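## Task

Rotate the purple-handled stopcock on the side arm of the clamped Schlenk flask to its closed setting, where the handle lies crosswise to the side arm. The flask must remain clamped exactly as it is, the stopper must remain seated in the neck, and the stand must not be moved. Breaking any glass means failure.

## Robot and tools

Robot: two arms, left_arm and right_arm. Each sits on its own carriage on one shared floor track. left_rail is always the carriage further toward +y and carries left_arm; right_rail carries right_arm. Each arm base is at x = 0, y = its carriage position_m, z = 0.04 m, and faces +x. left_arm's fingers are rigid. right_arm's fingers can fold: only the outer quarter of each pad, near the tip, grips firmly. Pressing a fingertip straight into a surface folds it easily.

Scene frame (used in results): fixed to the table. The table top is z = 0 and +z is up. +x is the direction the arms face and +y is to their left. The track runs along y at x = 0. The table edge is at x = 0.17 m. Positions are in metres, orientations are wxyz quaternions, and velocities are in m/s and rad/s. Gripper axes: the fingers point along the gripper's +z and close along its y. end_effector_position is the point between the closed pads; the fingertips extend roughly 9 to 33 mm past it.

execute_actions: takes "actions", a list run in order, plus an optional "cameras" list. Give [] for no images; leave it out for all cameras. An empty actions list only reports state. Each action may hold:
- "rows": up to 15 rows, one per control step (1/30 s). Each row is one flat list of 18 numbers in [-1, 1], covering both arms: left dx, dy, dz, rx, ry, rz, gripper position, force_limit, speed, then the same nine for the right arm. dx..rz are an offset, not a pose. They count from that arm's Hand target at the start of the action, in the Hand target's own axes. Every row counts from that same start. 1.0 = 0.6 m of translation or 180 degrees. rx, ry, rz form one rotation vector. Sending the same offset again in a later action moves the arm further. All six zeros re-requests the current Hand target.
- Gripper numbers are absolute commands. position: +1 is fully open (140 mm), about -0.8 is where the pads touch, and -1 closes until blocked. force_limit runs -1 to +1, from about 14 N to 58 N when closing at speed -1. speed runs -1 to +1, from about 30 to 250 mm/s; faster closing squeezes harder. To keep a gripper unchanged, resend its previous three numbers, because 0 is a real command.
- "steps": 1 to 450, default 15, and at least one per row. After the last row the arm keeps heading to that row's target.
- "until": ends the action early, based only on rail fields. Examples: {"left_rail": {"position_status": ["!=", "moving"]}} or {"all": {"status": "ended"}}. Numeric conditions need a comparison such as "<" or ">=".
- "left_rail" / "right_rail": position_m is an absolute track position (left -0.8 to 1.5 m, right -1.5 to 0.8 m). speed_m_s runs 0.01 to 1 and acceleration_factor 0.1 to 1. {"stop": true} brakes the carriage. Keep the carriages at least 0.78 m apart. After sending a drive, wait with an until on position_status before placing the gripper. Any out-of-range value rejects the whole call.

move: a planned straight-line path. "target" is either one 18-number row as above or a list of up to 15 rows. Every row is an offset from the Hand targets at the start of the move, not from the previous row. Give all rows in a list the same gripper numbers. "speed" is in m/s, from 0.002 to 0.5 (default 0.25); rotation is capped at twice that in rad/s. "blend" is a corner radius in m for lists. "stop_force" (3 to 40 N) ends an arm's path when it meets that much push along its travel. It is unreliable while the gripper rotates and should be left out when backing away from contact. "zero" (default true) re-zeroes before a guarded move. "blocking": false returns after about 0.5 s; use wait or stop before sending new rows. A move lasts at most 10 s. The result adds a "move:" line with the outcome (done, off_target, moving, held, fault) and any limits that applied.

wait: {"seconds": 0 to 10}; everything keeps its last command. stop: brakes a running move. zoom_image: {"camera", "region": [x0, y0, x1, y1]} in pixels, at most 504x504. Cameras: cam_high, cam_bench_left, cam_bench_mid, cam_bench_right, cam_left_wrist, cam_right_wrist (each 896x504). zero_wrist_force: {"arm"} tares that arm's wrist sensor. finished_scene: {"scene": 1 or 2} ends the scene irreversibly and reports success.

Reading results: Hand target is the pose that the next offsets count from. The controller limits each step to 150 mm and 16 degrees from the measured pose, so a long move may fall short; send the remainder as another offset. Joint positions list the rail, then shoulder pan, shoulder lift, elbow, wrist 1, 2 and 3. object_status: 0 moving, 1 blocked while opening, 2 blocked while closing (a grip), 3 at the requested position or pads closed. position_measured is in counts: 3 is open, 230 is pads touching. Wrist force and torque are given in the end effector's axes. A pose unreachable message, fault lines and MOTOR HOT also appear in results.

Cautions: a wrist joint faults at 26.3 N m of contact torque and can only push about 14 N m, so twist the tap gently and with the gripper close to the handle. Any part of an arm faults at roughly 150 N of outside force, and the arm then stops for 10 s. Don't let the two arms collide. Ramp rows gradually, raising the offset a little each step, instead of jumping to the full value. Don't yank the flask or stopper, move the stand, or let anything fall off the table. Release the handle before ending the scene. Check the handle's angle in the images before calling finished_scene.

Each tool is called after "Request:" by a JSON object that holds its "api" and its "payload", one argument or row to a line.

## Session

I'll start by looking at the current state.

Request:
{"api": "execute_actions", "payload": {
  "actions": []
}}

Scene clock: 0.00 s.
left_arm: end_effector_position=(+0.3456, +0.8387, +0.5800) position_measured=3 object_status=3 end_effector_quat_wxyz=(+0.000, +1.000, +0.000, +0.000) | right_arm: end_effector_position=(+0.3456, -1.1254, +0.5800) position_measured=3 object_status=3 end_effector_quat_wxyz=(+0.000, +1.000, +0.000, +0.000)
Joint positions: left_arm=[0.811 -0.316 -1.725 0.971 -0.816 -1.571 2.826] | right_arm=[-1.153 -0.316 -1.725 0.971 -0.816 -1.571 2.826]
Joint velocities: within noise
Joint torques (N m): no reading
Wrist force (N): no reading
Wrist torque (N m): no reading
Wrist force, peak (N): no reading
Hand target: left_arm +0.3456, +0.8387, +0.5800; +0.000, +1.000, +0.000, +0.000 | right_arm +0.3456, -1.1254, +0.5800; +0.000, +1.000, +0.000, +0.000
Tool commands: left_gripper/position=+1.0 left_gripper/force_limit=+1.0 left_gripper/speed=+1.0 right_gripper/position=+1.0 right_gripper/force_limit=+1.0 right_gripper/speed=+1.0
left_rail: position_m=0.811 position_status=done
right_rail: position_m=-1.153 position_status=done

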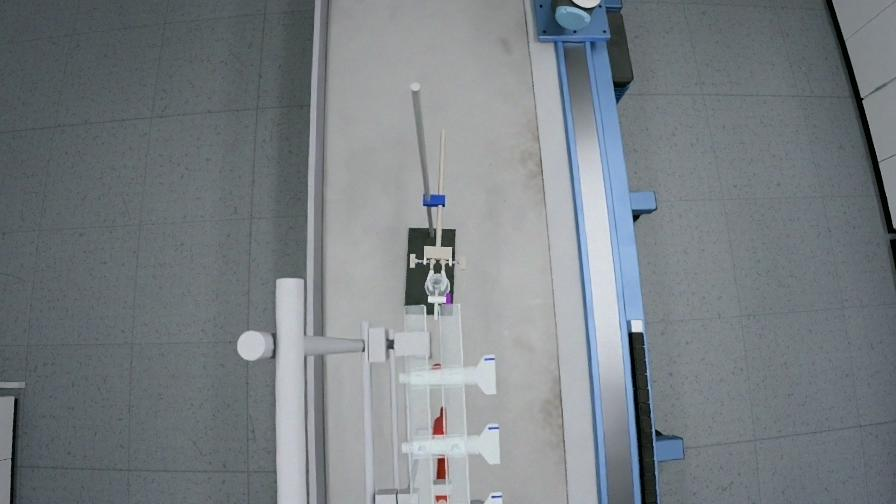

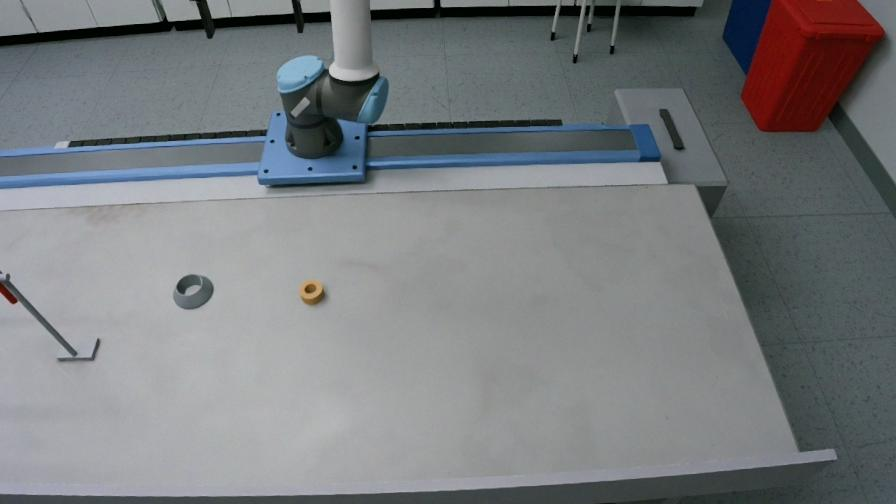

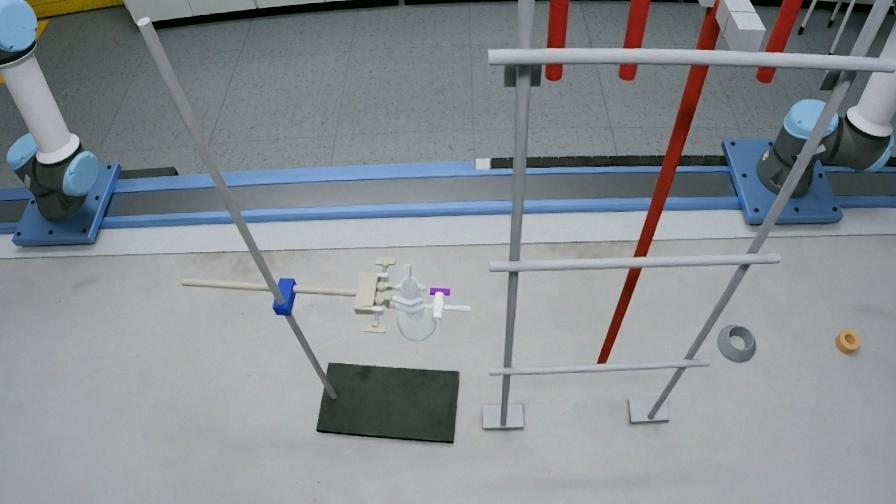

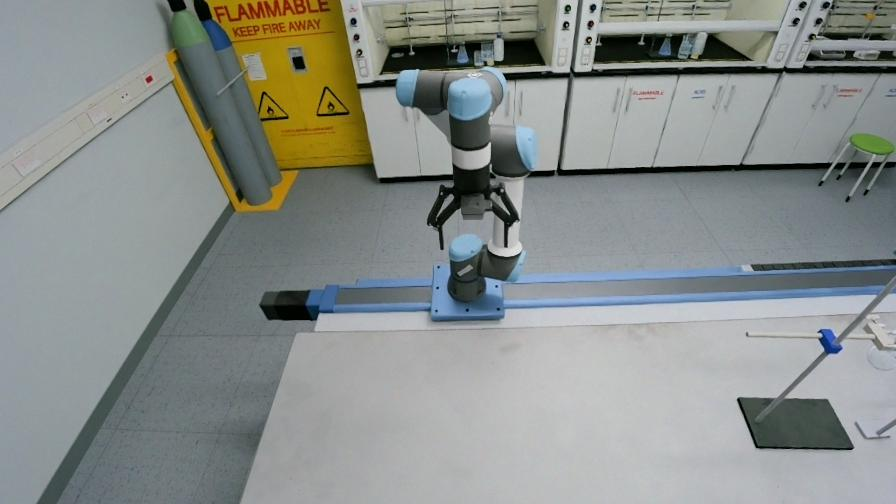

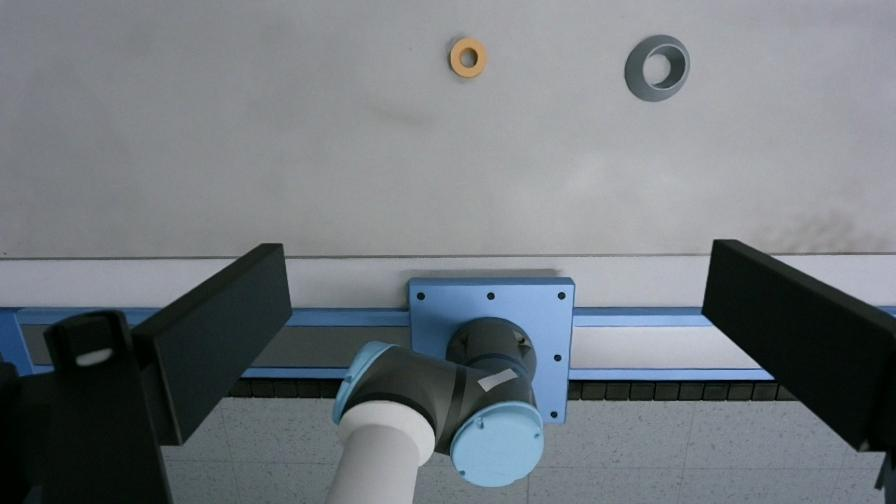

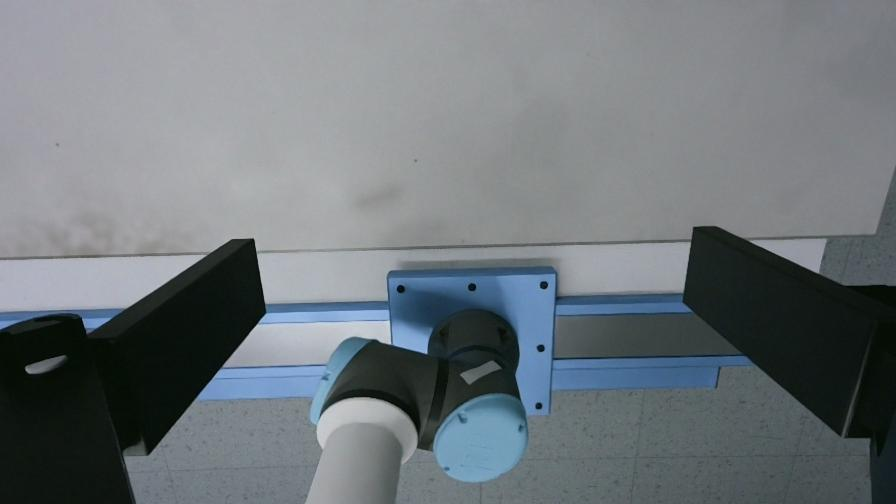

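Request:
{"api": "zoom_image", "payload": {
  "camera": "cam_bench_mid",
  "region": [340, 230, 500, 370]
}}

Request:
{"api": "zoom_image", "payload": {
  "camera": "cam_high",
  "region": [380, 220, 500, 340]
}}

Request:
{"api": "zoom_image", "payload": {
  "camera": "cam_bench_right",
  "region": [736, 260, 896, 460]
}}

Scaled by 3.150.

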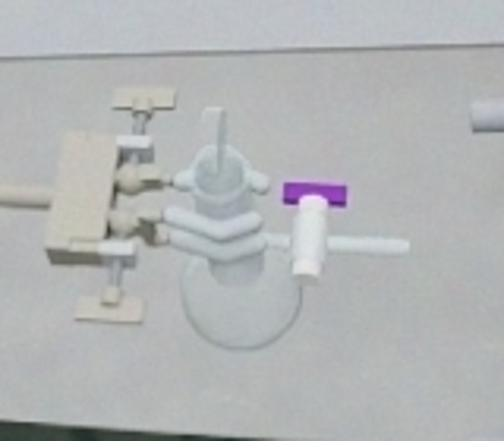

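Scaled by 4.200.

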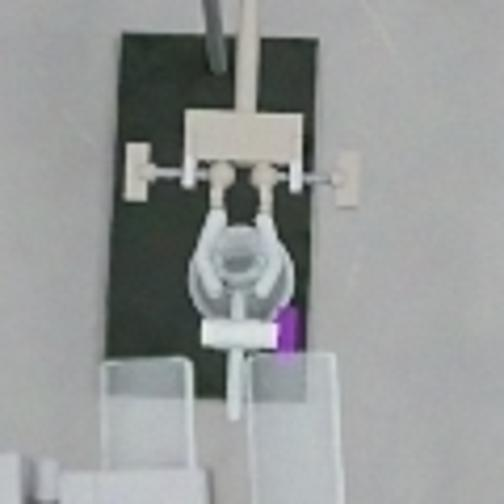

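Scaled by 2.520.

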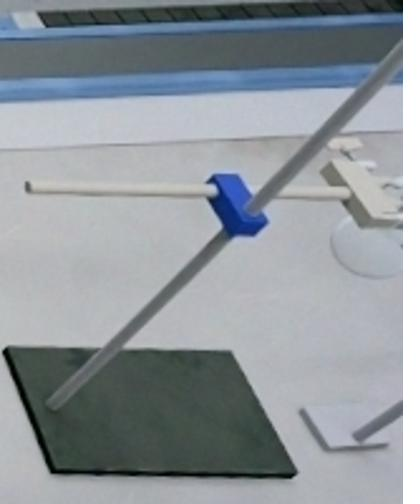

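Request:
{"api": "zoom_image", "payload": {
  "camera": "cam_bench_mid",
  "region": [440, 0, 896, 450]
}}

Request:
{"api": "zoom_image", "payload": {
  "camera": "cam_high",
  "region": [220, 200, 560, 504]
}}

Request:
{"api": "zoom_image", "payload": {
  "camera": "cam_bench_left",
  "region": [0, 200, 200, 400]
}}

Scaled by 1.105.

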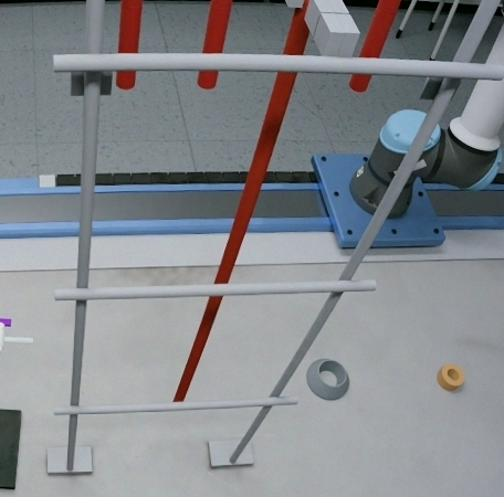

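Scaled by 1.482.

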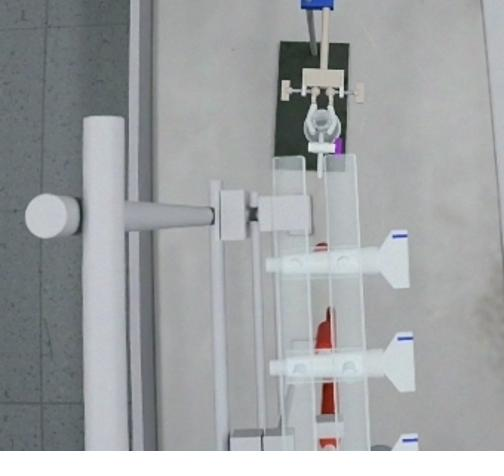

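Scaled by 2.520.

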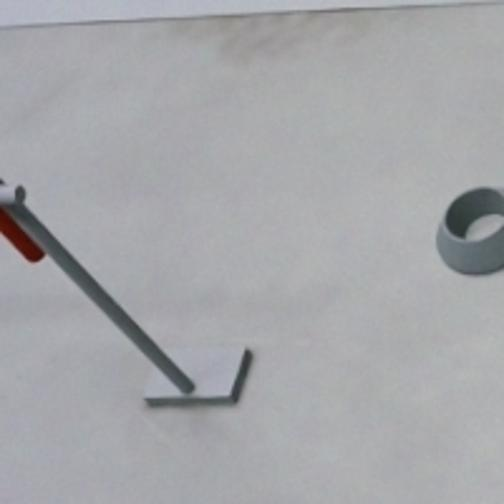

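Request:
{"api": "move", "payload": {
  "target": [
    [0.012, -0.20, 0.13, 0, 0.25, 0, 1, 1, 1, 0, 0, 0, 0, 0, 0, 1, 1, 1],
    [0.024, -0.404, 0.28, 0, 0.5, 0, 1, 1, 1, 0, 0, 0, 0, 0, 0, 1, 1, 1]
  ],
  "blend": 0.05,
  "speed": 0.3,
  "cameras": ["cam_bench_left", "cam_left_wrist"]
}}

Scene clock: 23.00 s.
left_arm: end_effector_position=(+0.3600, +1.0811, +0.4120) position_measured=3 object_status=3 end_effector_quat_wxyz=(+0.000, +0.707, +0.000, +0.707) | right_arm: end_effector_position=(+0.3456, -1.1254, +0.5800) position_measured=3 object_status=3 end_effector_quat_wxyz=(+0.000, +1.000, +0.000, +0.000)
Joint positions: left_arm=[0.811 0.883 -1.557 2.49 -4.074 -2.454 3.142] | right_arm=[-1.153 -0.316 -1.725 0.971 -0.816 -1.571 2.826]
Joint velocities: within noise
Joint torques (N m): left_arm=[11.21 -9.58 -26.14 -3.33 -1.59 -2.06] | right_arm=[0.75 -12.52 -16.56 -3.89 0.14 0.13]
Wrist force (N): left_arm=[4.1 -2.0 5.5] | right_arm=[0.4 -0.1 -0.3]
Wrist torque (N m): left_arm=[-0.85 0.04 0.46] | right_arm=[-0.01 -0.07 -0.01]
Wrist force, peak (N): left_arm=[4.1 -2.0 5.6] | right_arm=[0.7 0.5 -0.2]
Hand target: left_arm +0.3600, +1.0811, +0.4120; +0.000, +0.707, +0.000, +0.707 | right_arm +0.3456, -1.1254, +0.5800; +0.000, +1.000, +0.000, +0.000
Off the commanded pose: left_arm 0.000 m, 0 deg | right_arm 0.000 m, 0 deg.
left_rail: position_m=0.811 position_status=done
right_rail: position_m=-1.153 position_status=done
move: done
camera_calibration:
cam_left_wrist: T_world_to_cam=[[0.047098, -0.998537, -0.0265744, 1.08966], [-0.297331, 0.0113837, -0.954707, 0.503608], [0.953612, 0.0528661, -0.29636, -0.135501], [0, 0, 0, 1]] pos_world=[0.227633, 1.08949, 0.469597]
Images, in order (width x height): cam_bench_left 896x504, cam_left_wrist 896x504.

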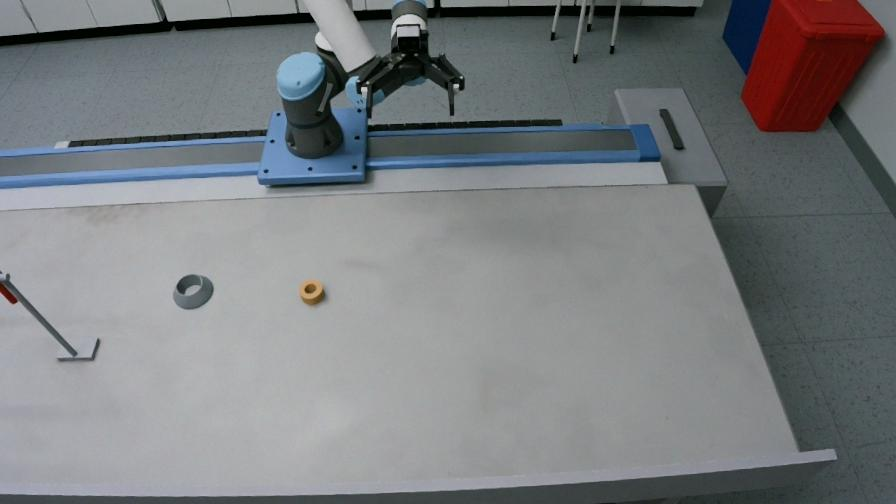

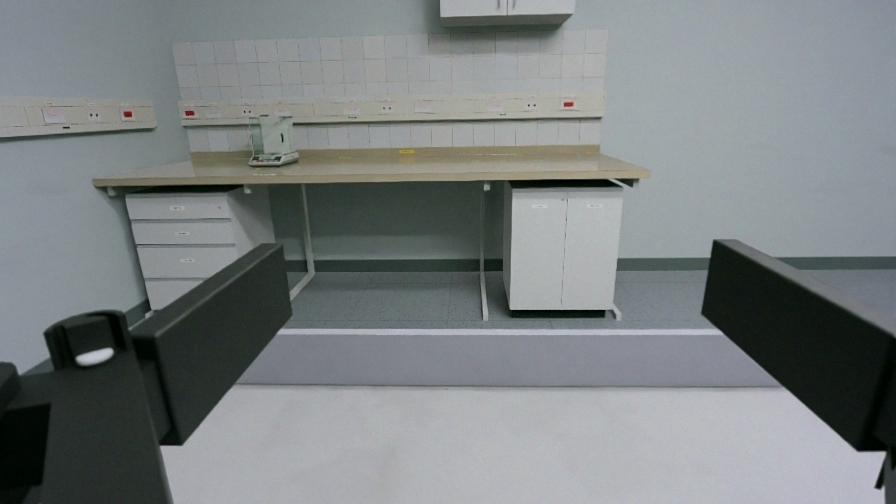

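Request:
{"api": "execute_actions", "payload": {
  "actions": [
    {"left_rail": {"position_m": -0.347, "speed_m_s": 0.6, "acceleration_factor": 0.5}, "steps": 240, "until": {"left_rail": {"position_status": ["!=", "moving"]}}}
  ]
}}

Scene clock: 26.53 s.
left_arm: end_effector_position=(+0.3600, -0.0773, +0.4120) position_measured=3 object_status=3 end_effector_quat_wxyz=(+0.000, +0.707, +0.000, +0.707) end_effector_velocity=(+0.000, +0.000, +0.000) end_effector_angular_velocity=(-0.001, +0.000, +0.001) | right_arm: end_effector_position=(+0.3456, -1.1254, +0.5800) position_measured=3 object_status=3 end_effector_quat_wxyz=(+0.000, +1.000, +0.000, +0.000)
Joint positions: left_arm=[-0.347 0.883 -1.557 2.49 -4.075 -2.454 3.142] | right_arm=[-1.153 -0.316 -1.725 0.971 -0.816 -1.571 2.826]
Joint velocities: left_arm=[-0.001 0 0.001 0 -0.001 0.001 -0.001] | right_arm=[within noise]
Joint torques (N m): left_arm=[7.4 -11.7 -11.48 -1.91 0.88 -1.72] | right_arm=[0.65 -13.19 -14.73 -3.72 0.21 0.17]
Wrist force (N): left_arm=[3.9 -1.9 5.5] | right_arm=[0.1 0.3 0.0]
Wrist torque (N m): left_arm=[-0.84 0.08 0.46] | right_arm=[0.07 -0.02 0.00]
Wrist force, peak (N): left_arm=[3.9 -3.9 5.3] | right_arm=[0.3 0.3 -0.5]
Hand target: left_arm +0.3600, -0.0773, +0.4120; +0.000, +0.707, +0.000, +0.707 | right_arm +0.3456, -1.1254, +0.5800; +0.000, +1.000, +0.000, +0.000
Tool commands: left_gripper/position=+1.0 left_gripper/force_limit=+1.0 left_gripper/speed=+1.0 right_gripper/position=+1.0 right_gripper/force_limit=+1.0 right_gripper/speed=+1.0
Off the commanded pose: left_arm 0.000 m, 0 deg | right_arm 0.000 m, 0 deg.
left_rail: position_m=-0.347 speed_m_s=0.60 position_status=done
right_rail: position_m=-1.153 position_status=done
camera_calibration:
cam_left_wrist: T_world_to_cam=[[0.0470738, -0.998538, -0.026566, -0.0670053], [-0.297192, 0.0113905, -0.95475, 0.516768], [0.953657, 0.0528389, -0.296221, -0.0743416], [0, 0, 0, 1]] pos_world=[0.22763, -0.0688655, 0.469582]
cam_right_wrist: T_world_to_cam=[[-0.0312722, -0.999466, 0.0094299, -1.10753], [-0.949092, 0.032652, 0.313303, 0.19526], [-0.313444, 0.000847821, -0.949606, 0.804801], [0, 0, 0, 1]] pos_world=[0.402945, -1.114, 0.713513]

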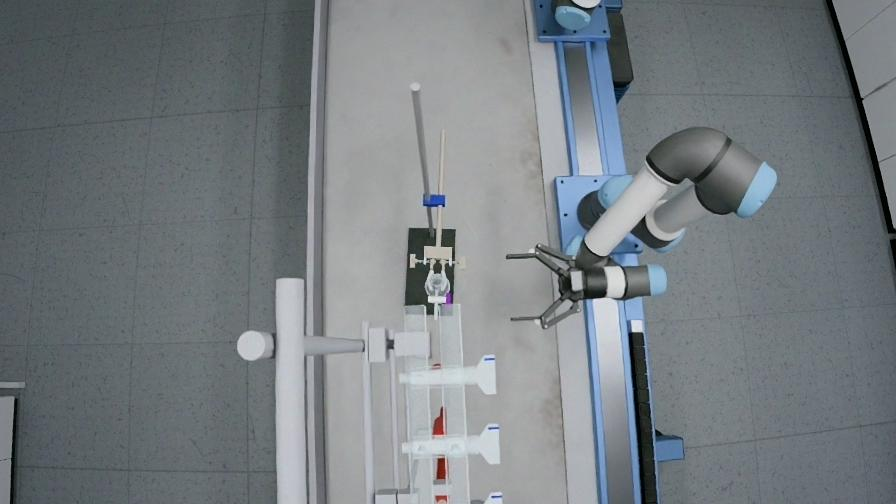

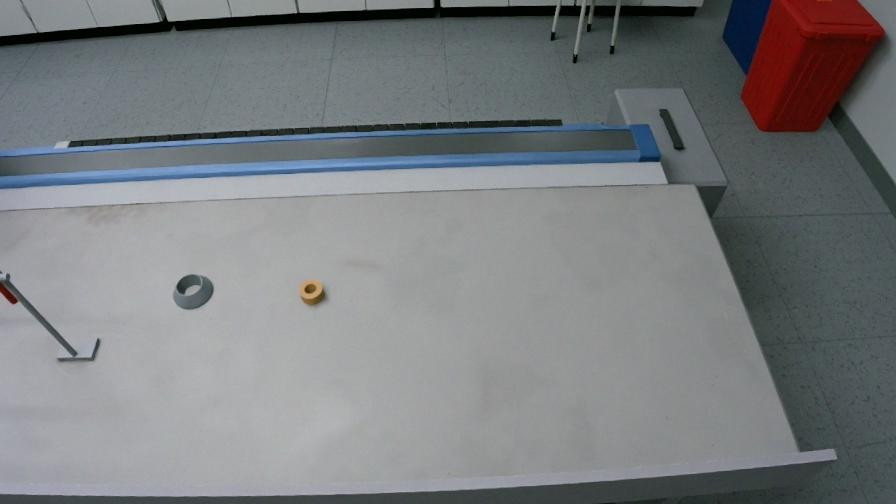

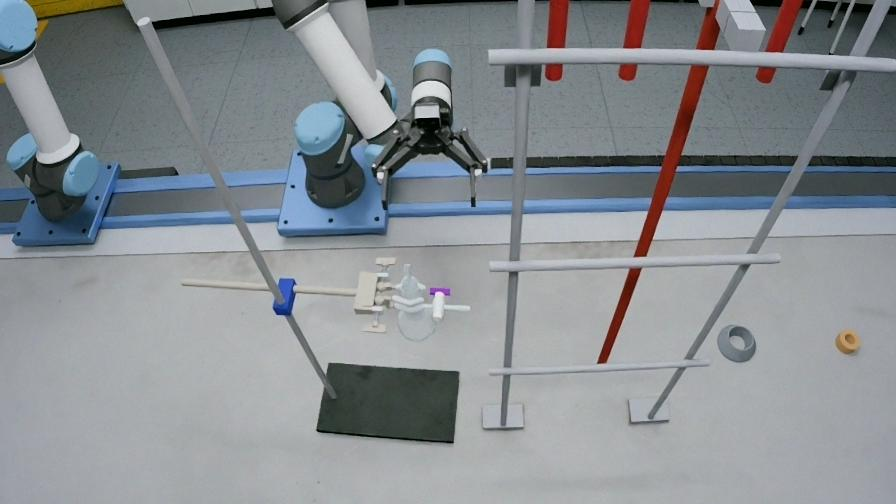

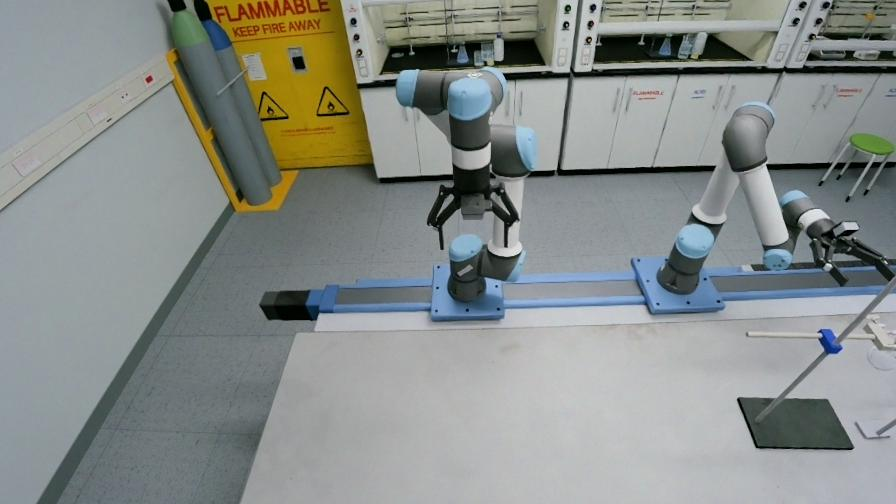

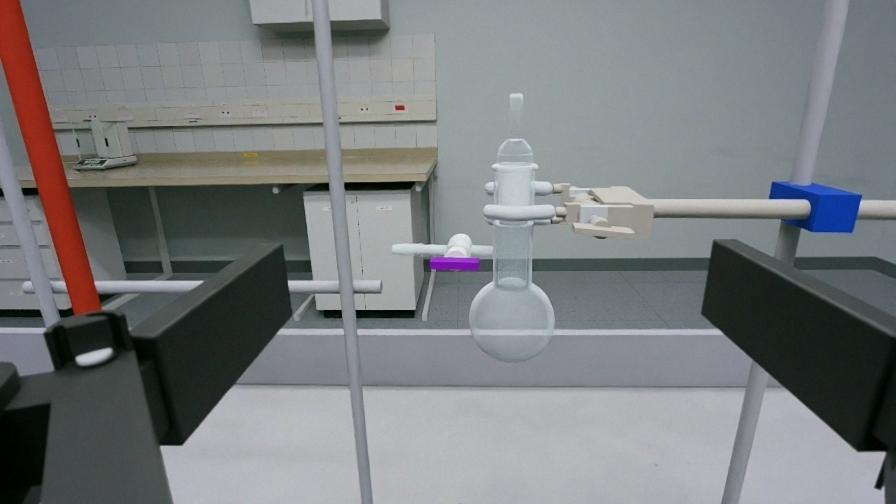

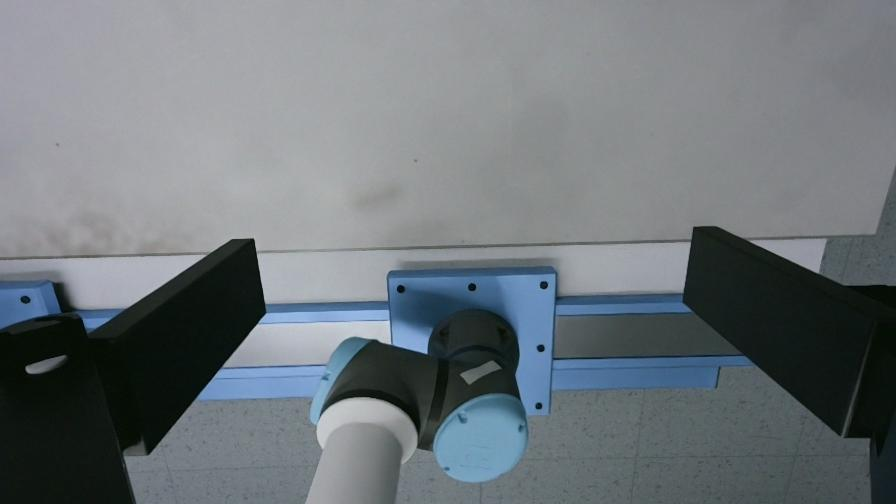

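Excellent view. Let me zoom in on the tap from the left wrist camera.

Request:
{"api": "zoom_image", "payload": {
  "camera": "cam_left_wrist",
  "region": [380, 200, 500, 300]
}}

Request:
{"api": "zoom_image", "payload": {
  "camera": "cam_left_wrist",
  "region": [360, 80, 680, 380]
}}

Request:
{"api": "zoom_image", "payload": {
  "camera": "cam_bench_mid",
  "region": [400, 260, 480, 340]
}}

Request:
{"api": "zoom_image", "payload": {
  "camera": "cam_high",
  "region": [400, 250, 480, 330]
}}

Scaled by 4.200.

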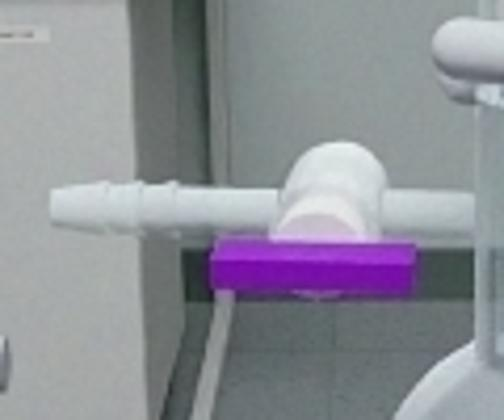

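Scaled by 1.575.

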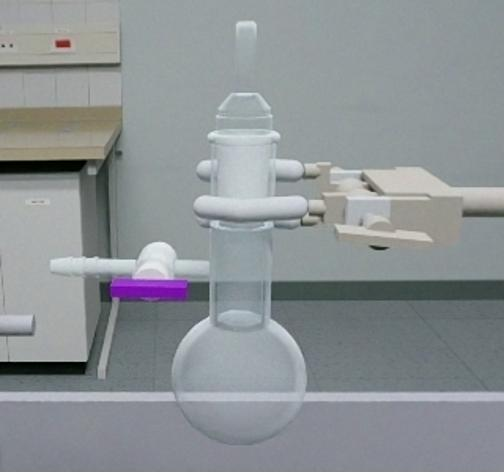

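Scaled by 6.300.

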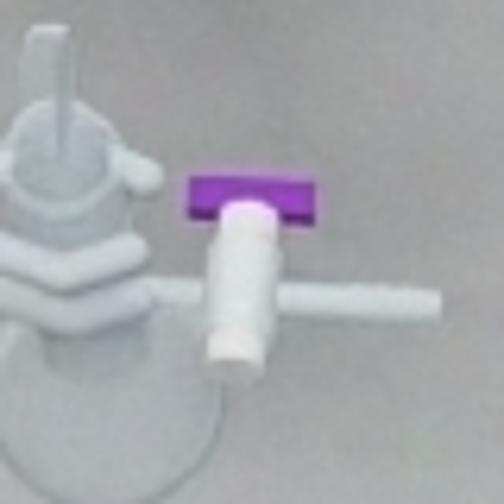

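Scaled by 6.300.

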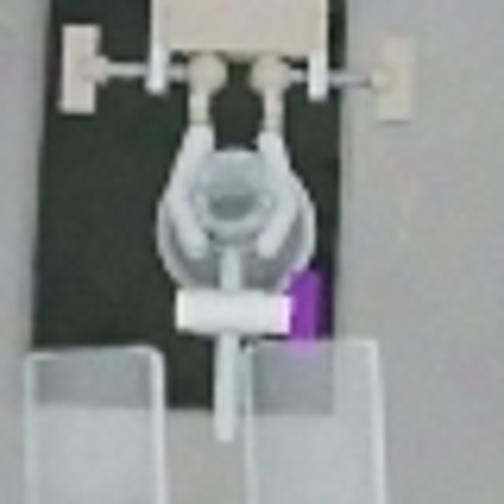

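Request:
{"api": "zoom_image", "payload": {
  "camera": "cam_left_wrist",
  "region": [420, 226, 490, 280]
}}

Request:
{"api": "zoom_image", "payload": {
  "camera": "cam_bench_mid",
  "region": [425, 280, 461, 316]
}}

Request:
{"api": "zoom_image", "payload": {
  "camera": "cam_high",
  "region": [425, 280, 461, 316]
}}

Scaled by 7.200.

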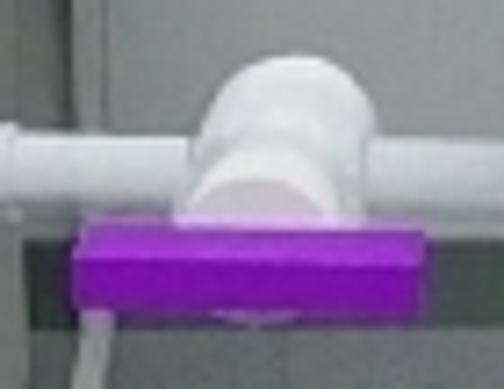

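Scaled by 14.000.

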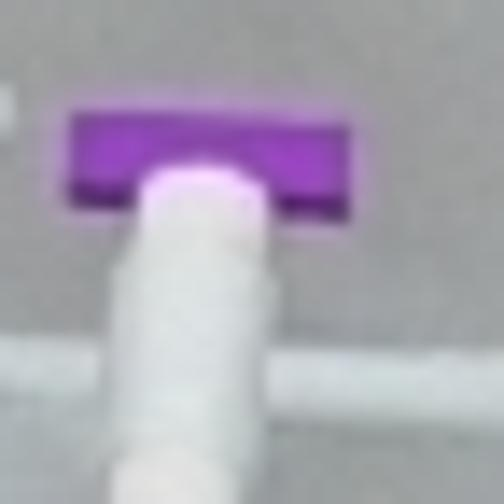

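Scaled by 14.000.

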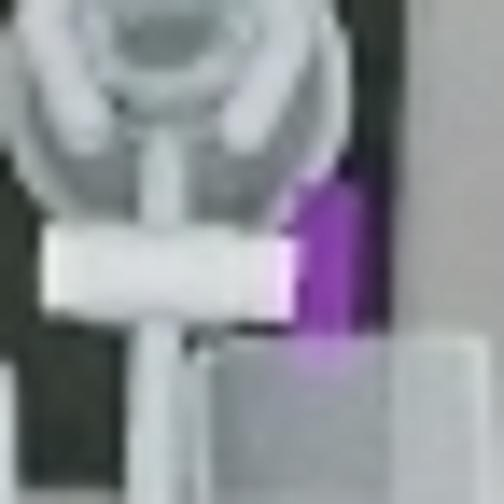

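Request:
{"api": "move", "payload": {
  "target": [-0.0617, -0.0433, 0, -0.0131, -0.0131, -0.4999, -0.32, -1, -0.5, 0, 0, 0, 0, 0, 0, 1, 1, 1],
  "speed": 0.3,
  "cameras": ["cam_left_wrist", "cam_bench_mid"]
}}

Request:
{"api": "zoom_image", "payload": {
  "camera": "cam_left_wrist",
  "region": [348, 166, 548, 316]
}}

Scene clock: 38.83 s.
left_arm: end_effector_position=(+0.3600, -0.0514, +0.3750) position_measured=169 object_status=3 end_effector_quat_wxyz=(+0.513, +0.513, +0.487, +0.487) | right_arm: end_effector_position=(+0.3456, -1.1254, +0.5800) position_measured=3 object_status=3 end_effector_quat_wxyz=(+0.000, +1.000, +0.000, +0.000)
Joint positions: left_arm=[-0.347 0.978 -1.348 2.406 -4.199 -2.601 1.571] | right_arm=[-1.153 -0.316 -1.725 0.971 -0.816 -1.571 2.826]
Joint velocities: within noise
Joint torques (N m): left_arm=[10.88 -16.32 -23.96 -3.33 -1.63 -1.14] | right_arm=[0.63 -13.12 -14.85 -3.64 0.15 0.24]
Wrist force (N): left_arm=[1.3 0.3 3.7] | right_arm=[0.1 0.2 -0.2]
Wrist torque (N m): left_arm=[-0.92 0.13 -0.51] | right_arm=[0.05 -0.02 0.00]
Wrist force, peak (N): left_arm=[4.1 -2.0 5.7] | right_arm=[-0.3 0.5 -0.4]
Hand target: left_arm +0.3600, -0.0514, +0.3750; +0.513, +0.513, +0.487, +0.487 | right_arm +0.3456, -1.1254, +0.5800; +0.000, +1.000, +0.000, +0.000
Off the commanded pose: left_arm 0.000 m, 0 deg | right_arm 0.000 m, 0 deg.
left_rail: position_m=-0.347 speed_m_s=0.60 position_status=done
right_rail: position_m=-1.153 position_status=done
move: done
camera_calibration:
cam_left_wrist: T_world_to_cam=[[0.0457115, -0.0290488, 0.998532, -0.376208], [-0.346806, -0.937867, -0.0114076, 0.0964658], [0.936822, -0.345776, -0.0529457, -0.192324], [0, 0, 0, 1]] pos_world=[0.230826, 0.0130426, 0.366574]
Images, in order (width x height): cam_bench_mid 896x504, cam_left_wrist 896x504.

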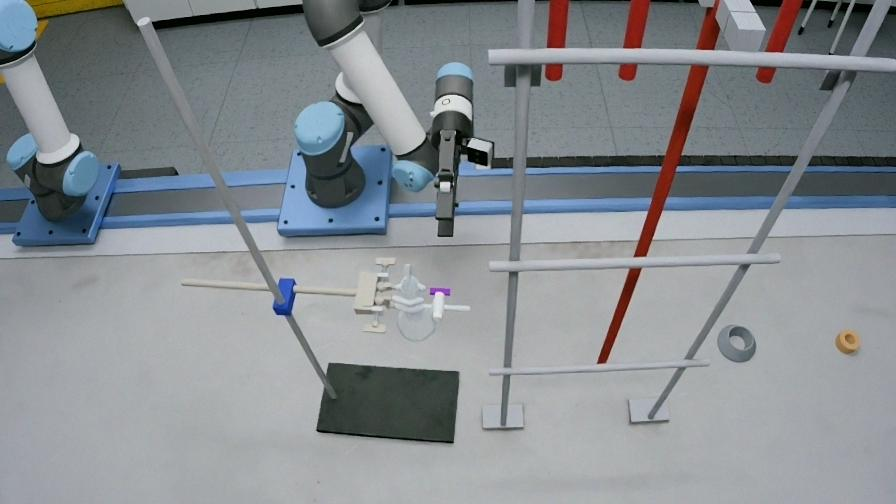

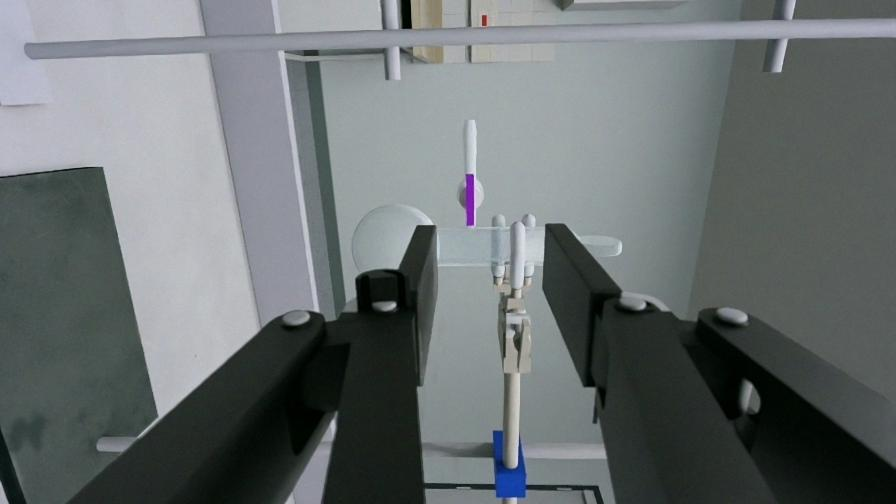

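Scaled by 2.520.

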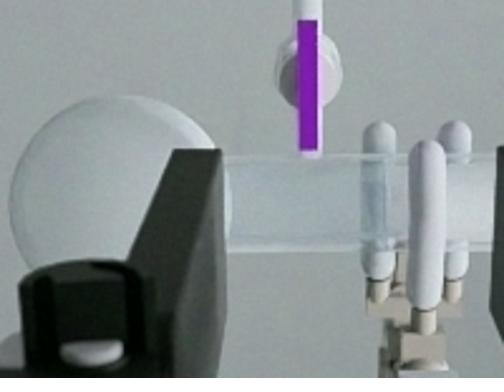

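Request:
{"api": "move", "payload": {
  "target": [-0.0005, -0.0123, 0.1, 0, 0, 0, -0.5, -1, -0.5, 0, 0, 0, 0, 0, 0, 1, 1, 1],
  "speed": 0.1,
  "cameras": ["cam_left_wrist"]
}}

Request:
{"api": "zoom_image", "payload": {
  "camera": "cam_left_wrist",
  "region": [398, 126, 578, 276]
}}

Scene clock: 44.33 s.
left_arm: end_effector_position=(+0.4198, -0.0548, +0.3676) position_measured=192 object_status=3 end_effector_quat_wxyz=(+0.513, +0.513, +0.487, +0.487) | right_arm: end_effector_position=(+0.3456, -1.1254, +0.5800) position_measured=3 object_status=3 end_effector_quat_wxyz=(+0.000, +1.000, +0.000, +0.000)
Joint positions: left_arm=[-0.347 0.811 -1.305 2.378 -4.215 -2.434 1.571] | right_arm=[-1.153 -0.316 -1.725 0.971 -0.816 -1.571 2.826]
Joint velocities: within noise
Joint torques (N m): left_arm=[-12.22 -16.4 -24.46 -3.78 1.73 -1.65] | right_arm=[1.11 -13.23 -16.25 -3.78 0.18 0.23]
Wrist force (N): left_arm=[1.3 0.4 3.7] | right_arm=[0.2 0.2 -0.1]
Wrist torque (N m): left_arm=[-0.89 0.13 -0.51] | right_arm=[0.05 -0.05 -0.01]
Wrist force, peak (N): left_arm=[1.2 0.5 4.6] | right_arm=[0.6 0.5 -0.1]
Hand target: left_arm +0.4199, -0.0548, +0.3676; +0.513, +0.513, +0.487, +0.487 | right_arm +0.3456, -1.1254, +0.5800; +0.000, +1.000, +0.000, +0.000
Off the commanded pose: left_arm 0.000 m, 0 deg | right_arm 0.000 m, 0 deg.
left_rail: position_m=-0.347 speed_m_s=0.60 position_status=done
right_rail: position_m=-1.153 position_status=done
move: done
camera_calibration:
cam_left_wrist: T_world_to_cam=[[0.0456301, -0.0289225, 0.99854, -0.37164], [-0.346823, -0.937862, -0.0113163, 0.113874], [0.93682, -0.3458, -0.0528257, -0.249988], [0, 0, 0, 1]] pos_world=[0.290646, 0.009604, 0.35918]
Images, in order (width x height): cam_left_wrist 896x504.

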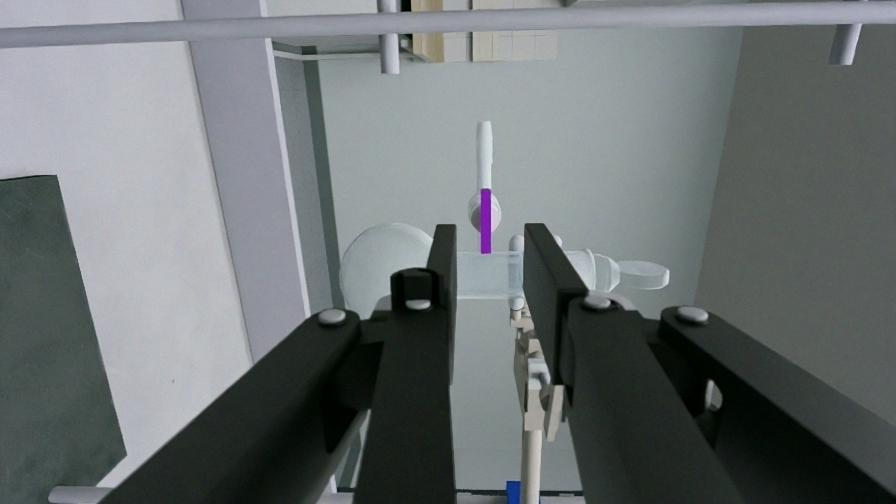

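Scaled by 2.800.

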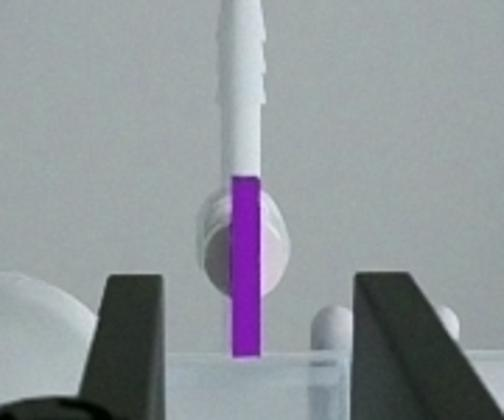

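Request:
{"api": "zoom_image", "payload": {
  "camera": "cam_left_wrist",
  "region": [456, 176, 516, 266]
}}

Request:
{"api": "zoom_image", "payload": {
  "camera": "cam_left_wrist",
  "region": [430, 110, 630, 310]
}}

Scaled by 5.600.

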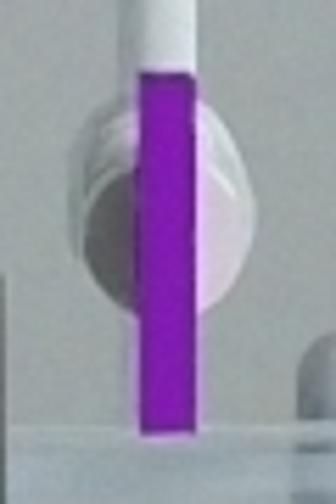

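Scaled by 2.520.

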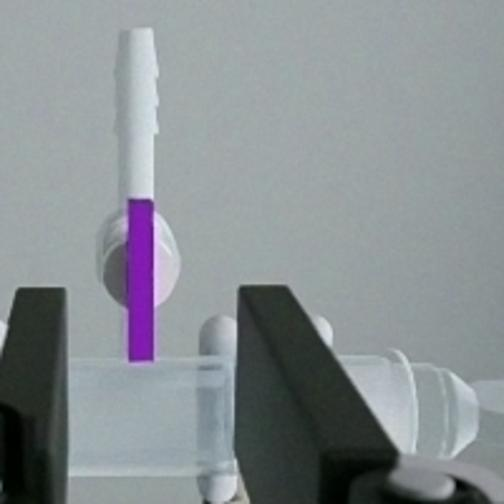

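Request:
{"api": "move", "payload": {
  "target": [0.0021, 0.0012, 0.0585, 0, 0, 0, -0.56, -1, -0.8, 0, 0, 0, 0, 0, 0, 1, 1, 1],
  "speed": 0.06,
  "cameras": ["cam_left_wrist", "cam_bench_mid", "cam_high"]
}}

Request:
{"api": "zoom_image", "payload": {
  "camera": "cam_left_wrist",
  "region": [428, 156, 568, 276]
}}

Request:
{"api": "zoom_image", "payload": {
  "camera": "cam_bench_mid",
  "region": [400, 230, 480, 330]
}}

Request:
{"api": "zoom_image", "payload": {
  "camera": "cam_high",
  "region": [405, 240, 525, 340]
}}

Scene clock: 53.30 s.
left_arm: end_effector_position=(+0.4549, -0.0554, +0.3683) position_measured=200 object_status=3 end_effector_quat_wxyz=(+0.513, +0.513, +0.487, +0.487) | right_arm: end_effector_position=(+0.3456, -1.1254, +0.5800) position_measured=3 object_status=3 end_effector_quat_wxyz=(+0.000, +1.000, +0.000, +0.000)
Joint positions: left_arm=[-0.347 0.73 -1.284 2.342 -4.199 -2.353 1.571] | right_arm=[-1.153 -0.316 -1.725 0.971 -0.816 -1.571 2.826]
Joint velocities: within noise
Joint torques (N m): left_arm=[-14.92 -18.45 -21.71 0.04 1.79 -1.3] | right_arm=[1.91 -13.95 -15.51 -3.65 0.19 0.35]
Wrist force (N): left_arm=[1.1 0.5 3.4] | right_arm=[-0.2 0.0 -0.4]
Wrist torque (N m): left_arm=[-0.86 0.16 -0.51] | right_arm=[0.01 0.04 0.00]
Wrist force, peak (N): left_arm=[1.6 0.5 4.0] | right_arm=[0.4 0.5 -0.1]
Hand target: left_arm +0.4550, -0.0554, +0.3683; +0.513, +0.513, +0.487, +0.487 | right_arm +0.3456, -1.1254, +0.5800; +0.000, +1.000, +0.000, +0.000
Off the commanded pose: left_arm 0.000 m, 0 deg | right_arm 0.000 m, 0 deg.
left_rail: position_m=-0.347 speed_m_s=0.60 position_status=done
right_rail: position_m=-1.153 position_status=done
move: done
camera_calibration:
cam_left_wrist: T_world_to_cam=[[0.0456281, -0.0288863, 0.998541, -0.373962], [-0.346815, -0.937866, -0.0112834, 0.125496], [0.936823, -0.345794, -0.0528112, -0.283044], [0, 0, 0, 1]] pos_world=[0.325749, 0.00902083, 0.359884]
Images, in order (width x height): cam_high 896x504, cam_bench_mid 896x504, cam_left_wrist 896x504.

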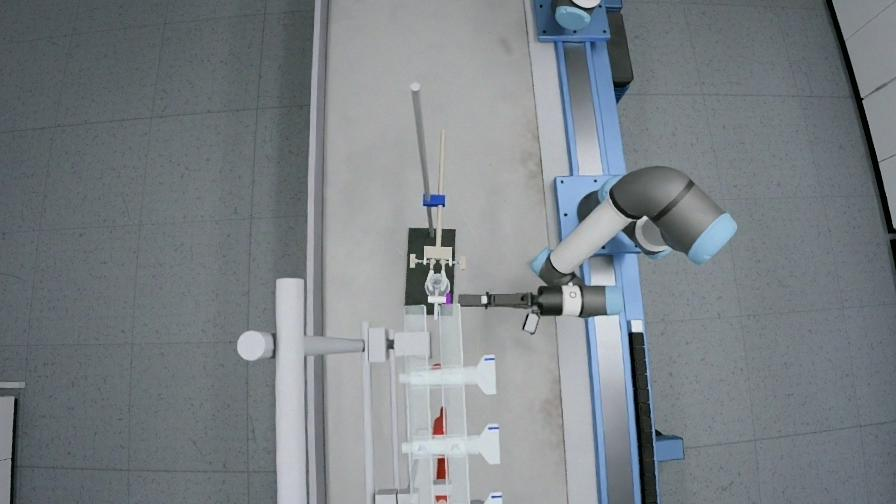

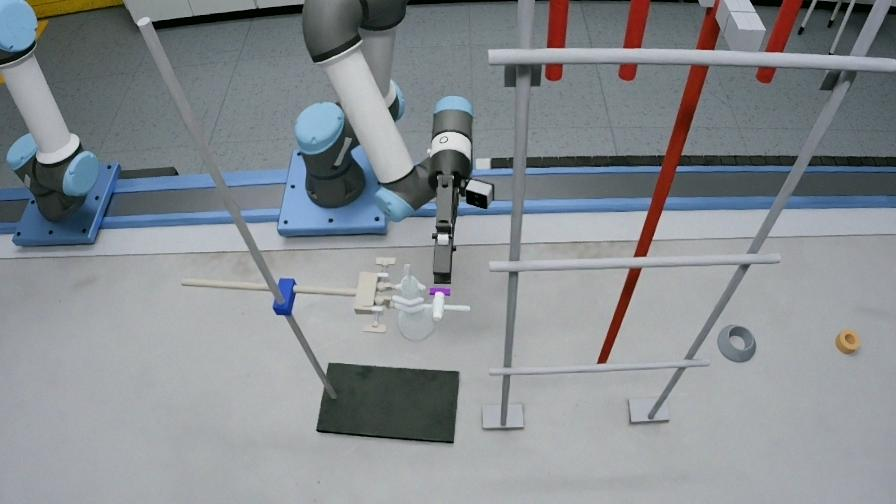

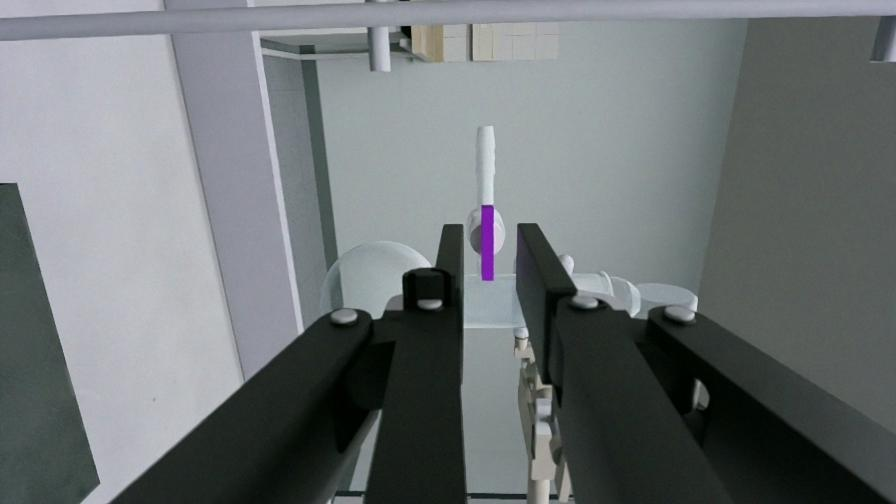

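Scaled by 3.600.

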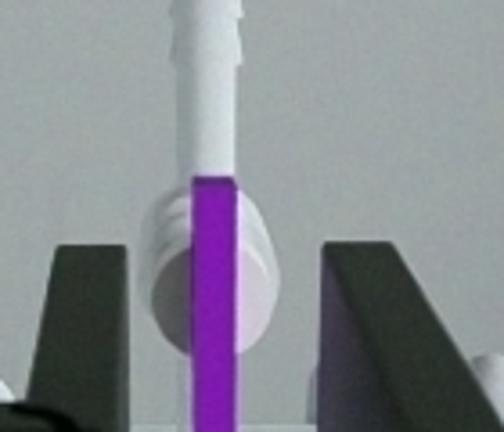

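Scaled by 5.040.

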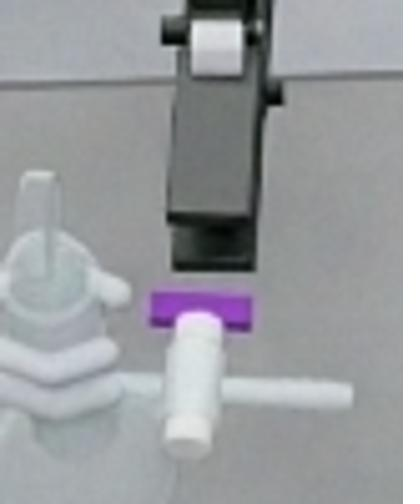

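Scaled by 4.200.

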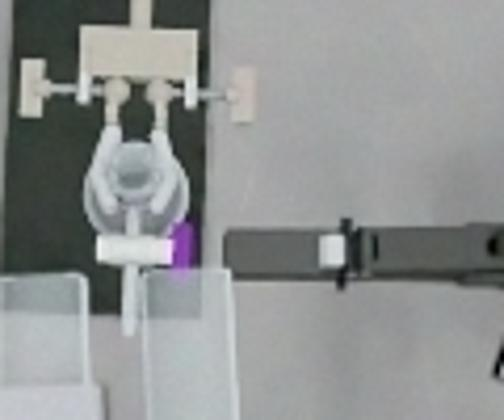

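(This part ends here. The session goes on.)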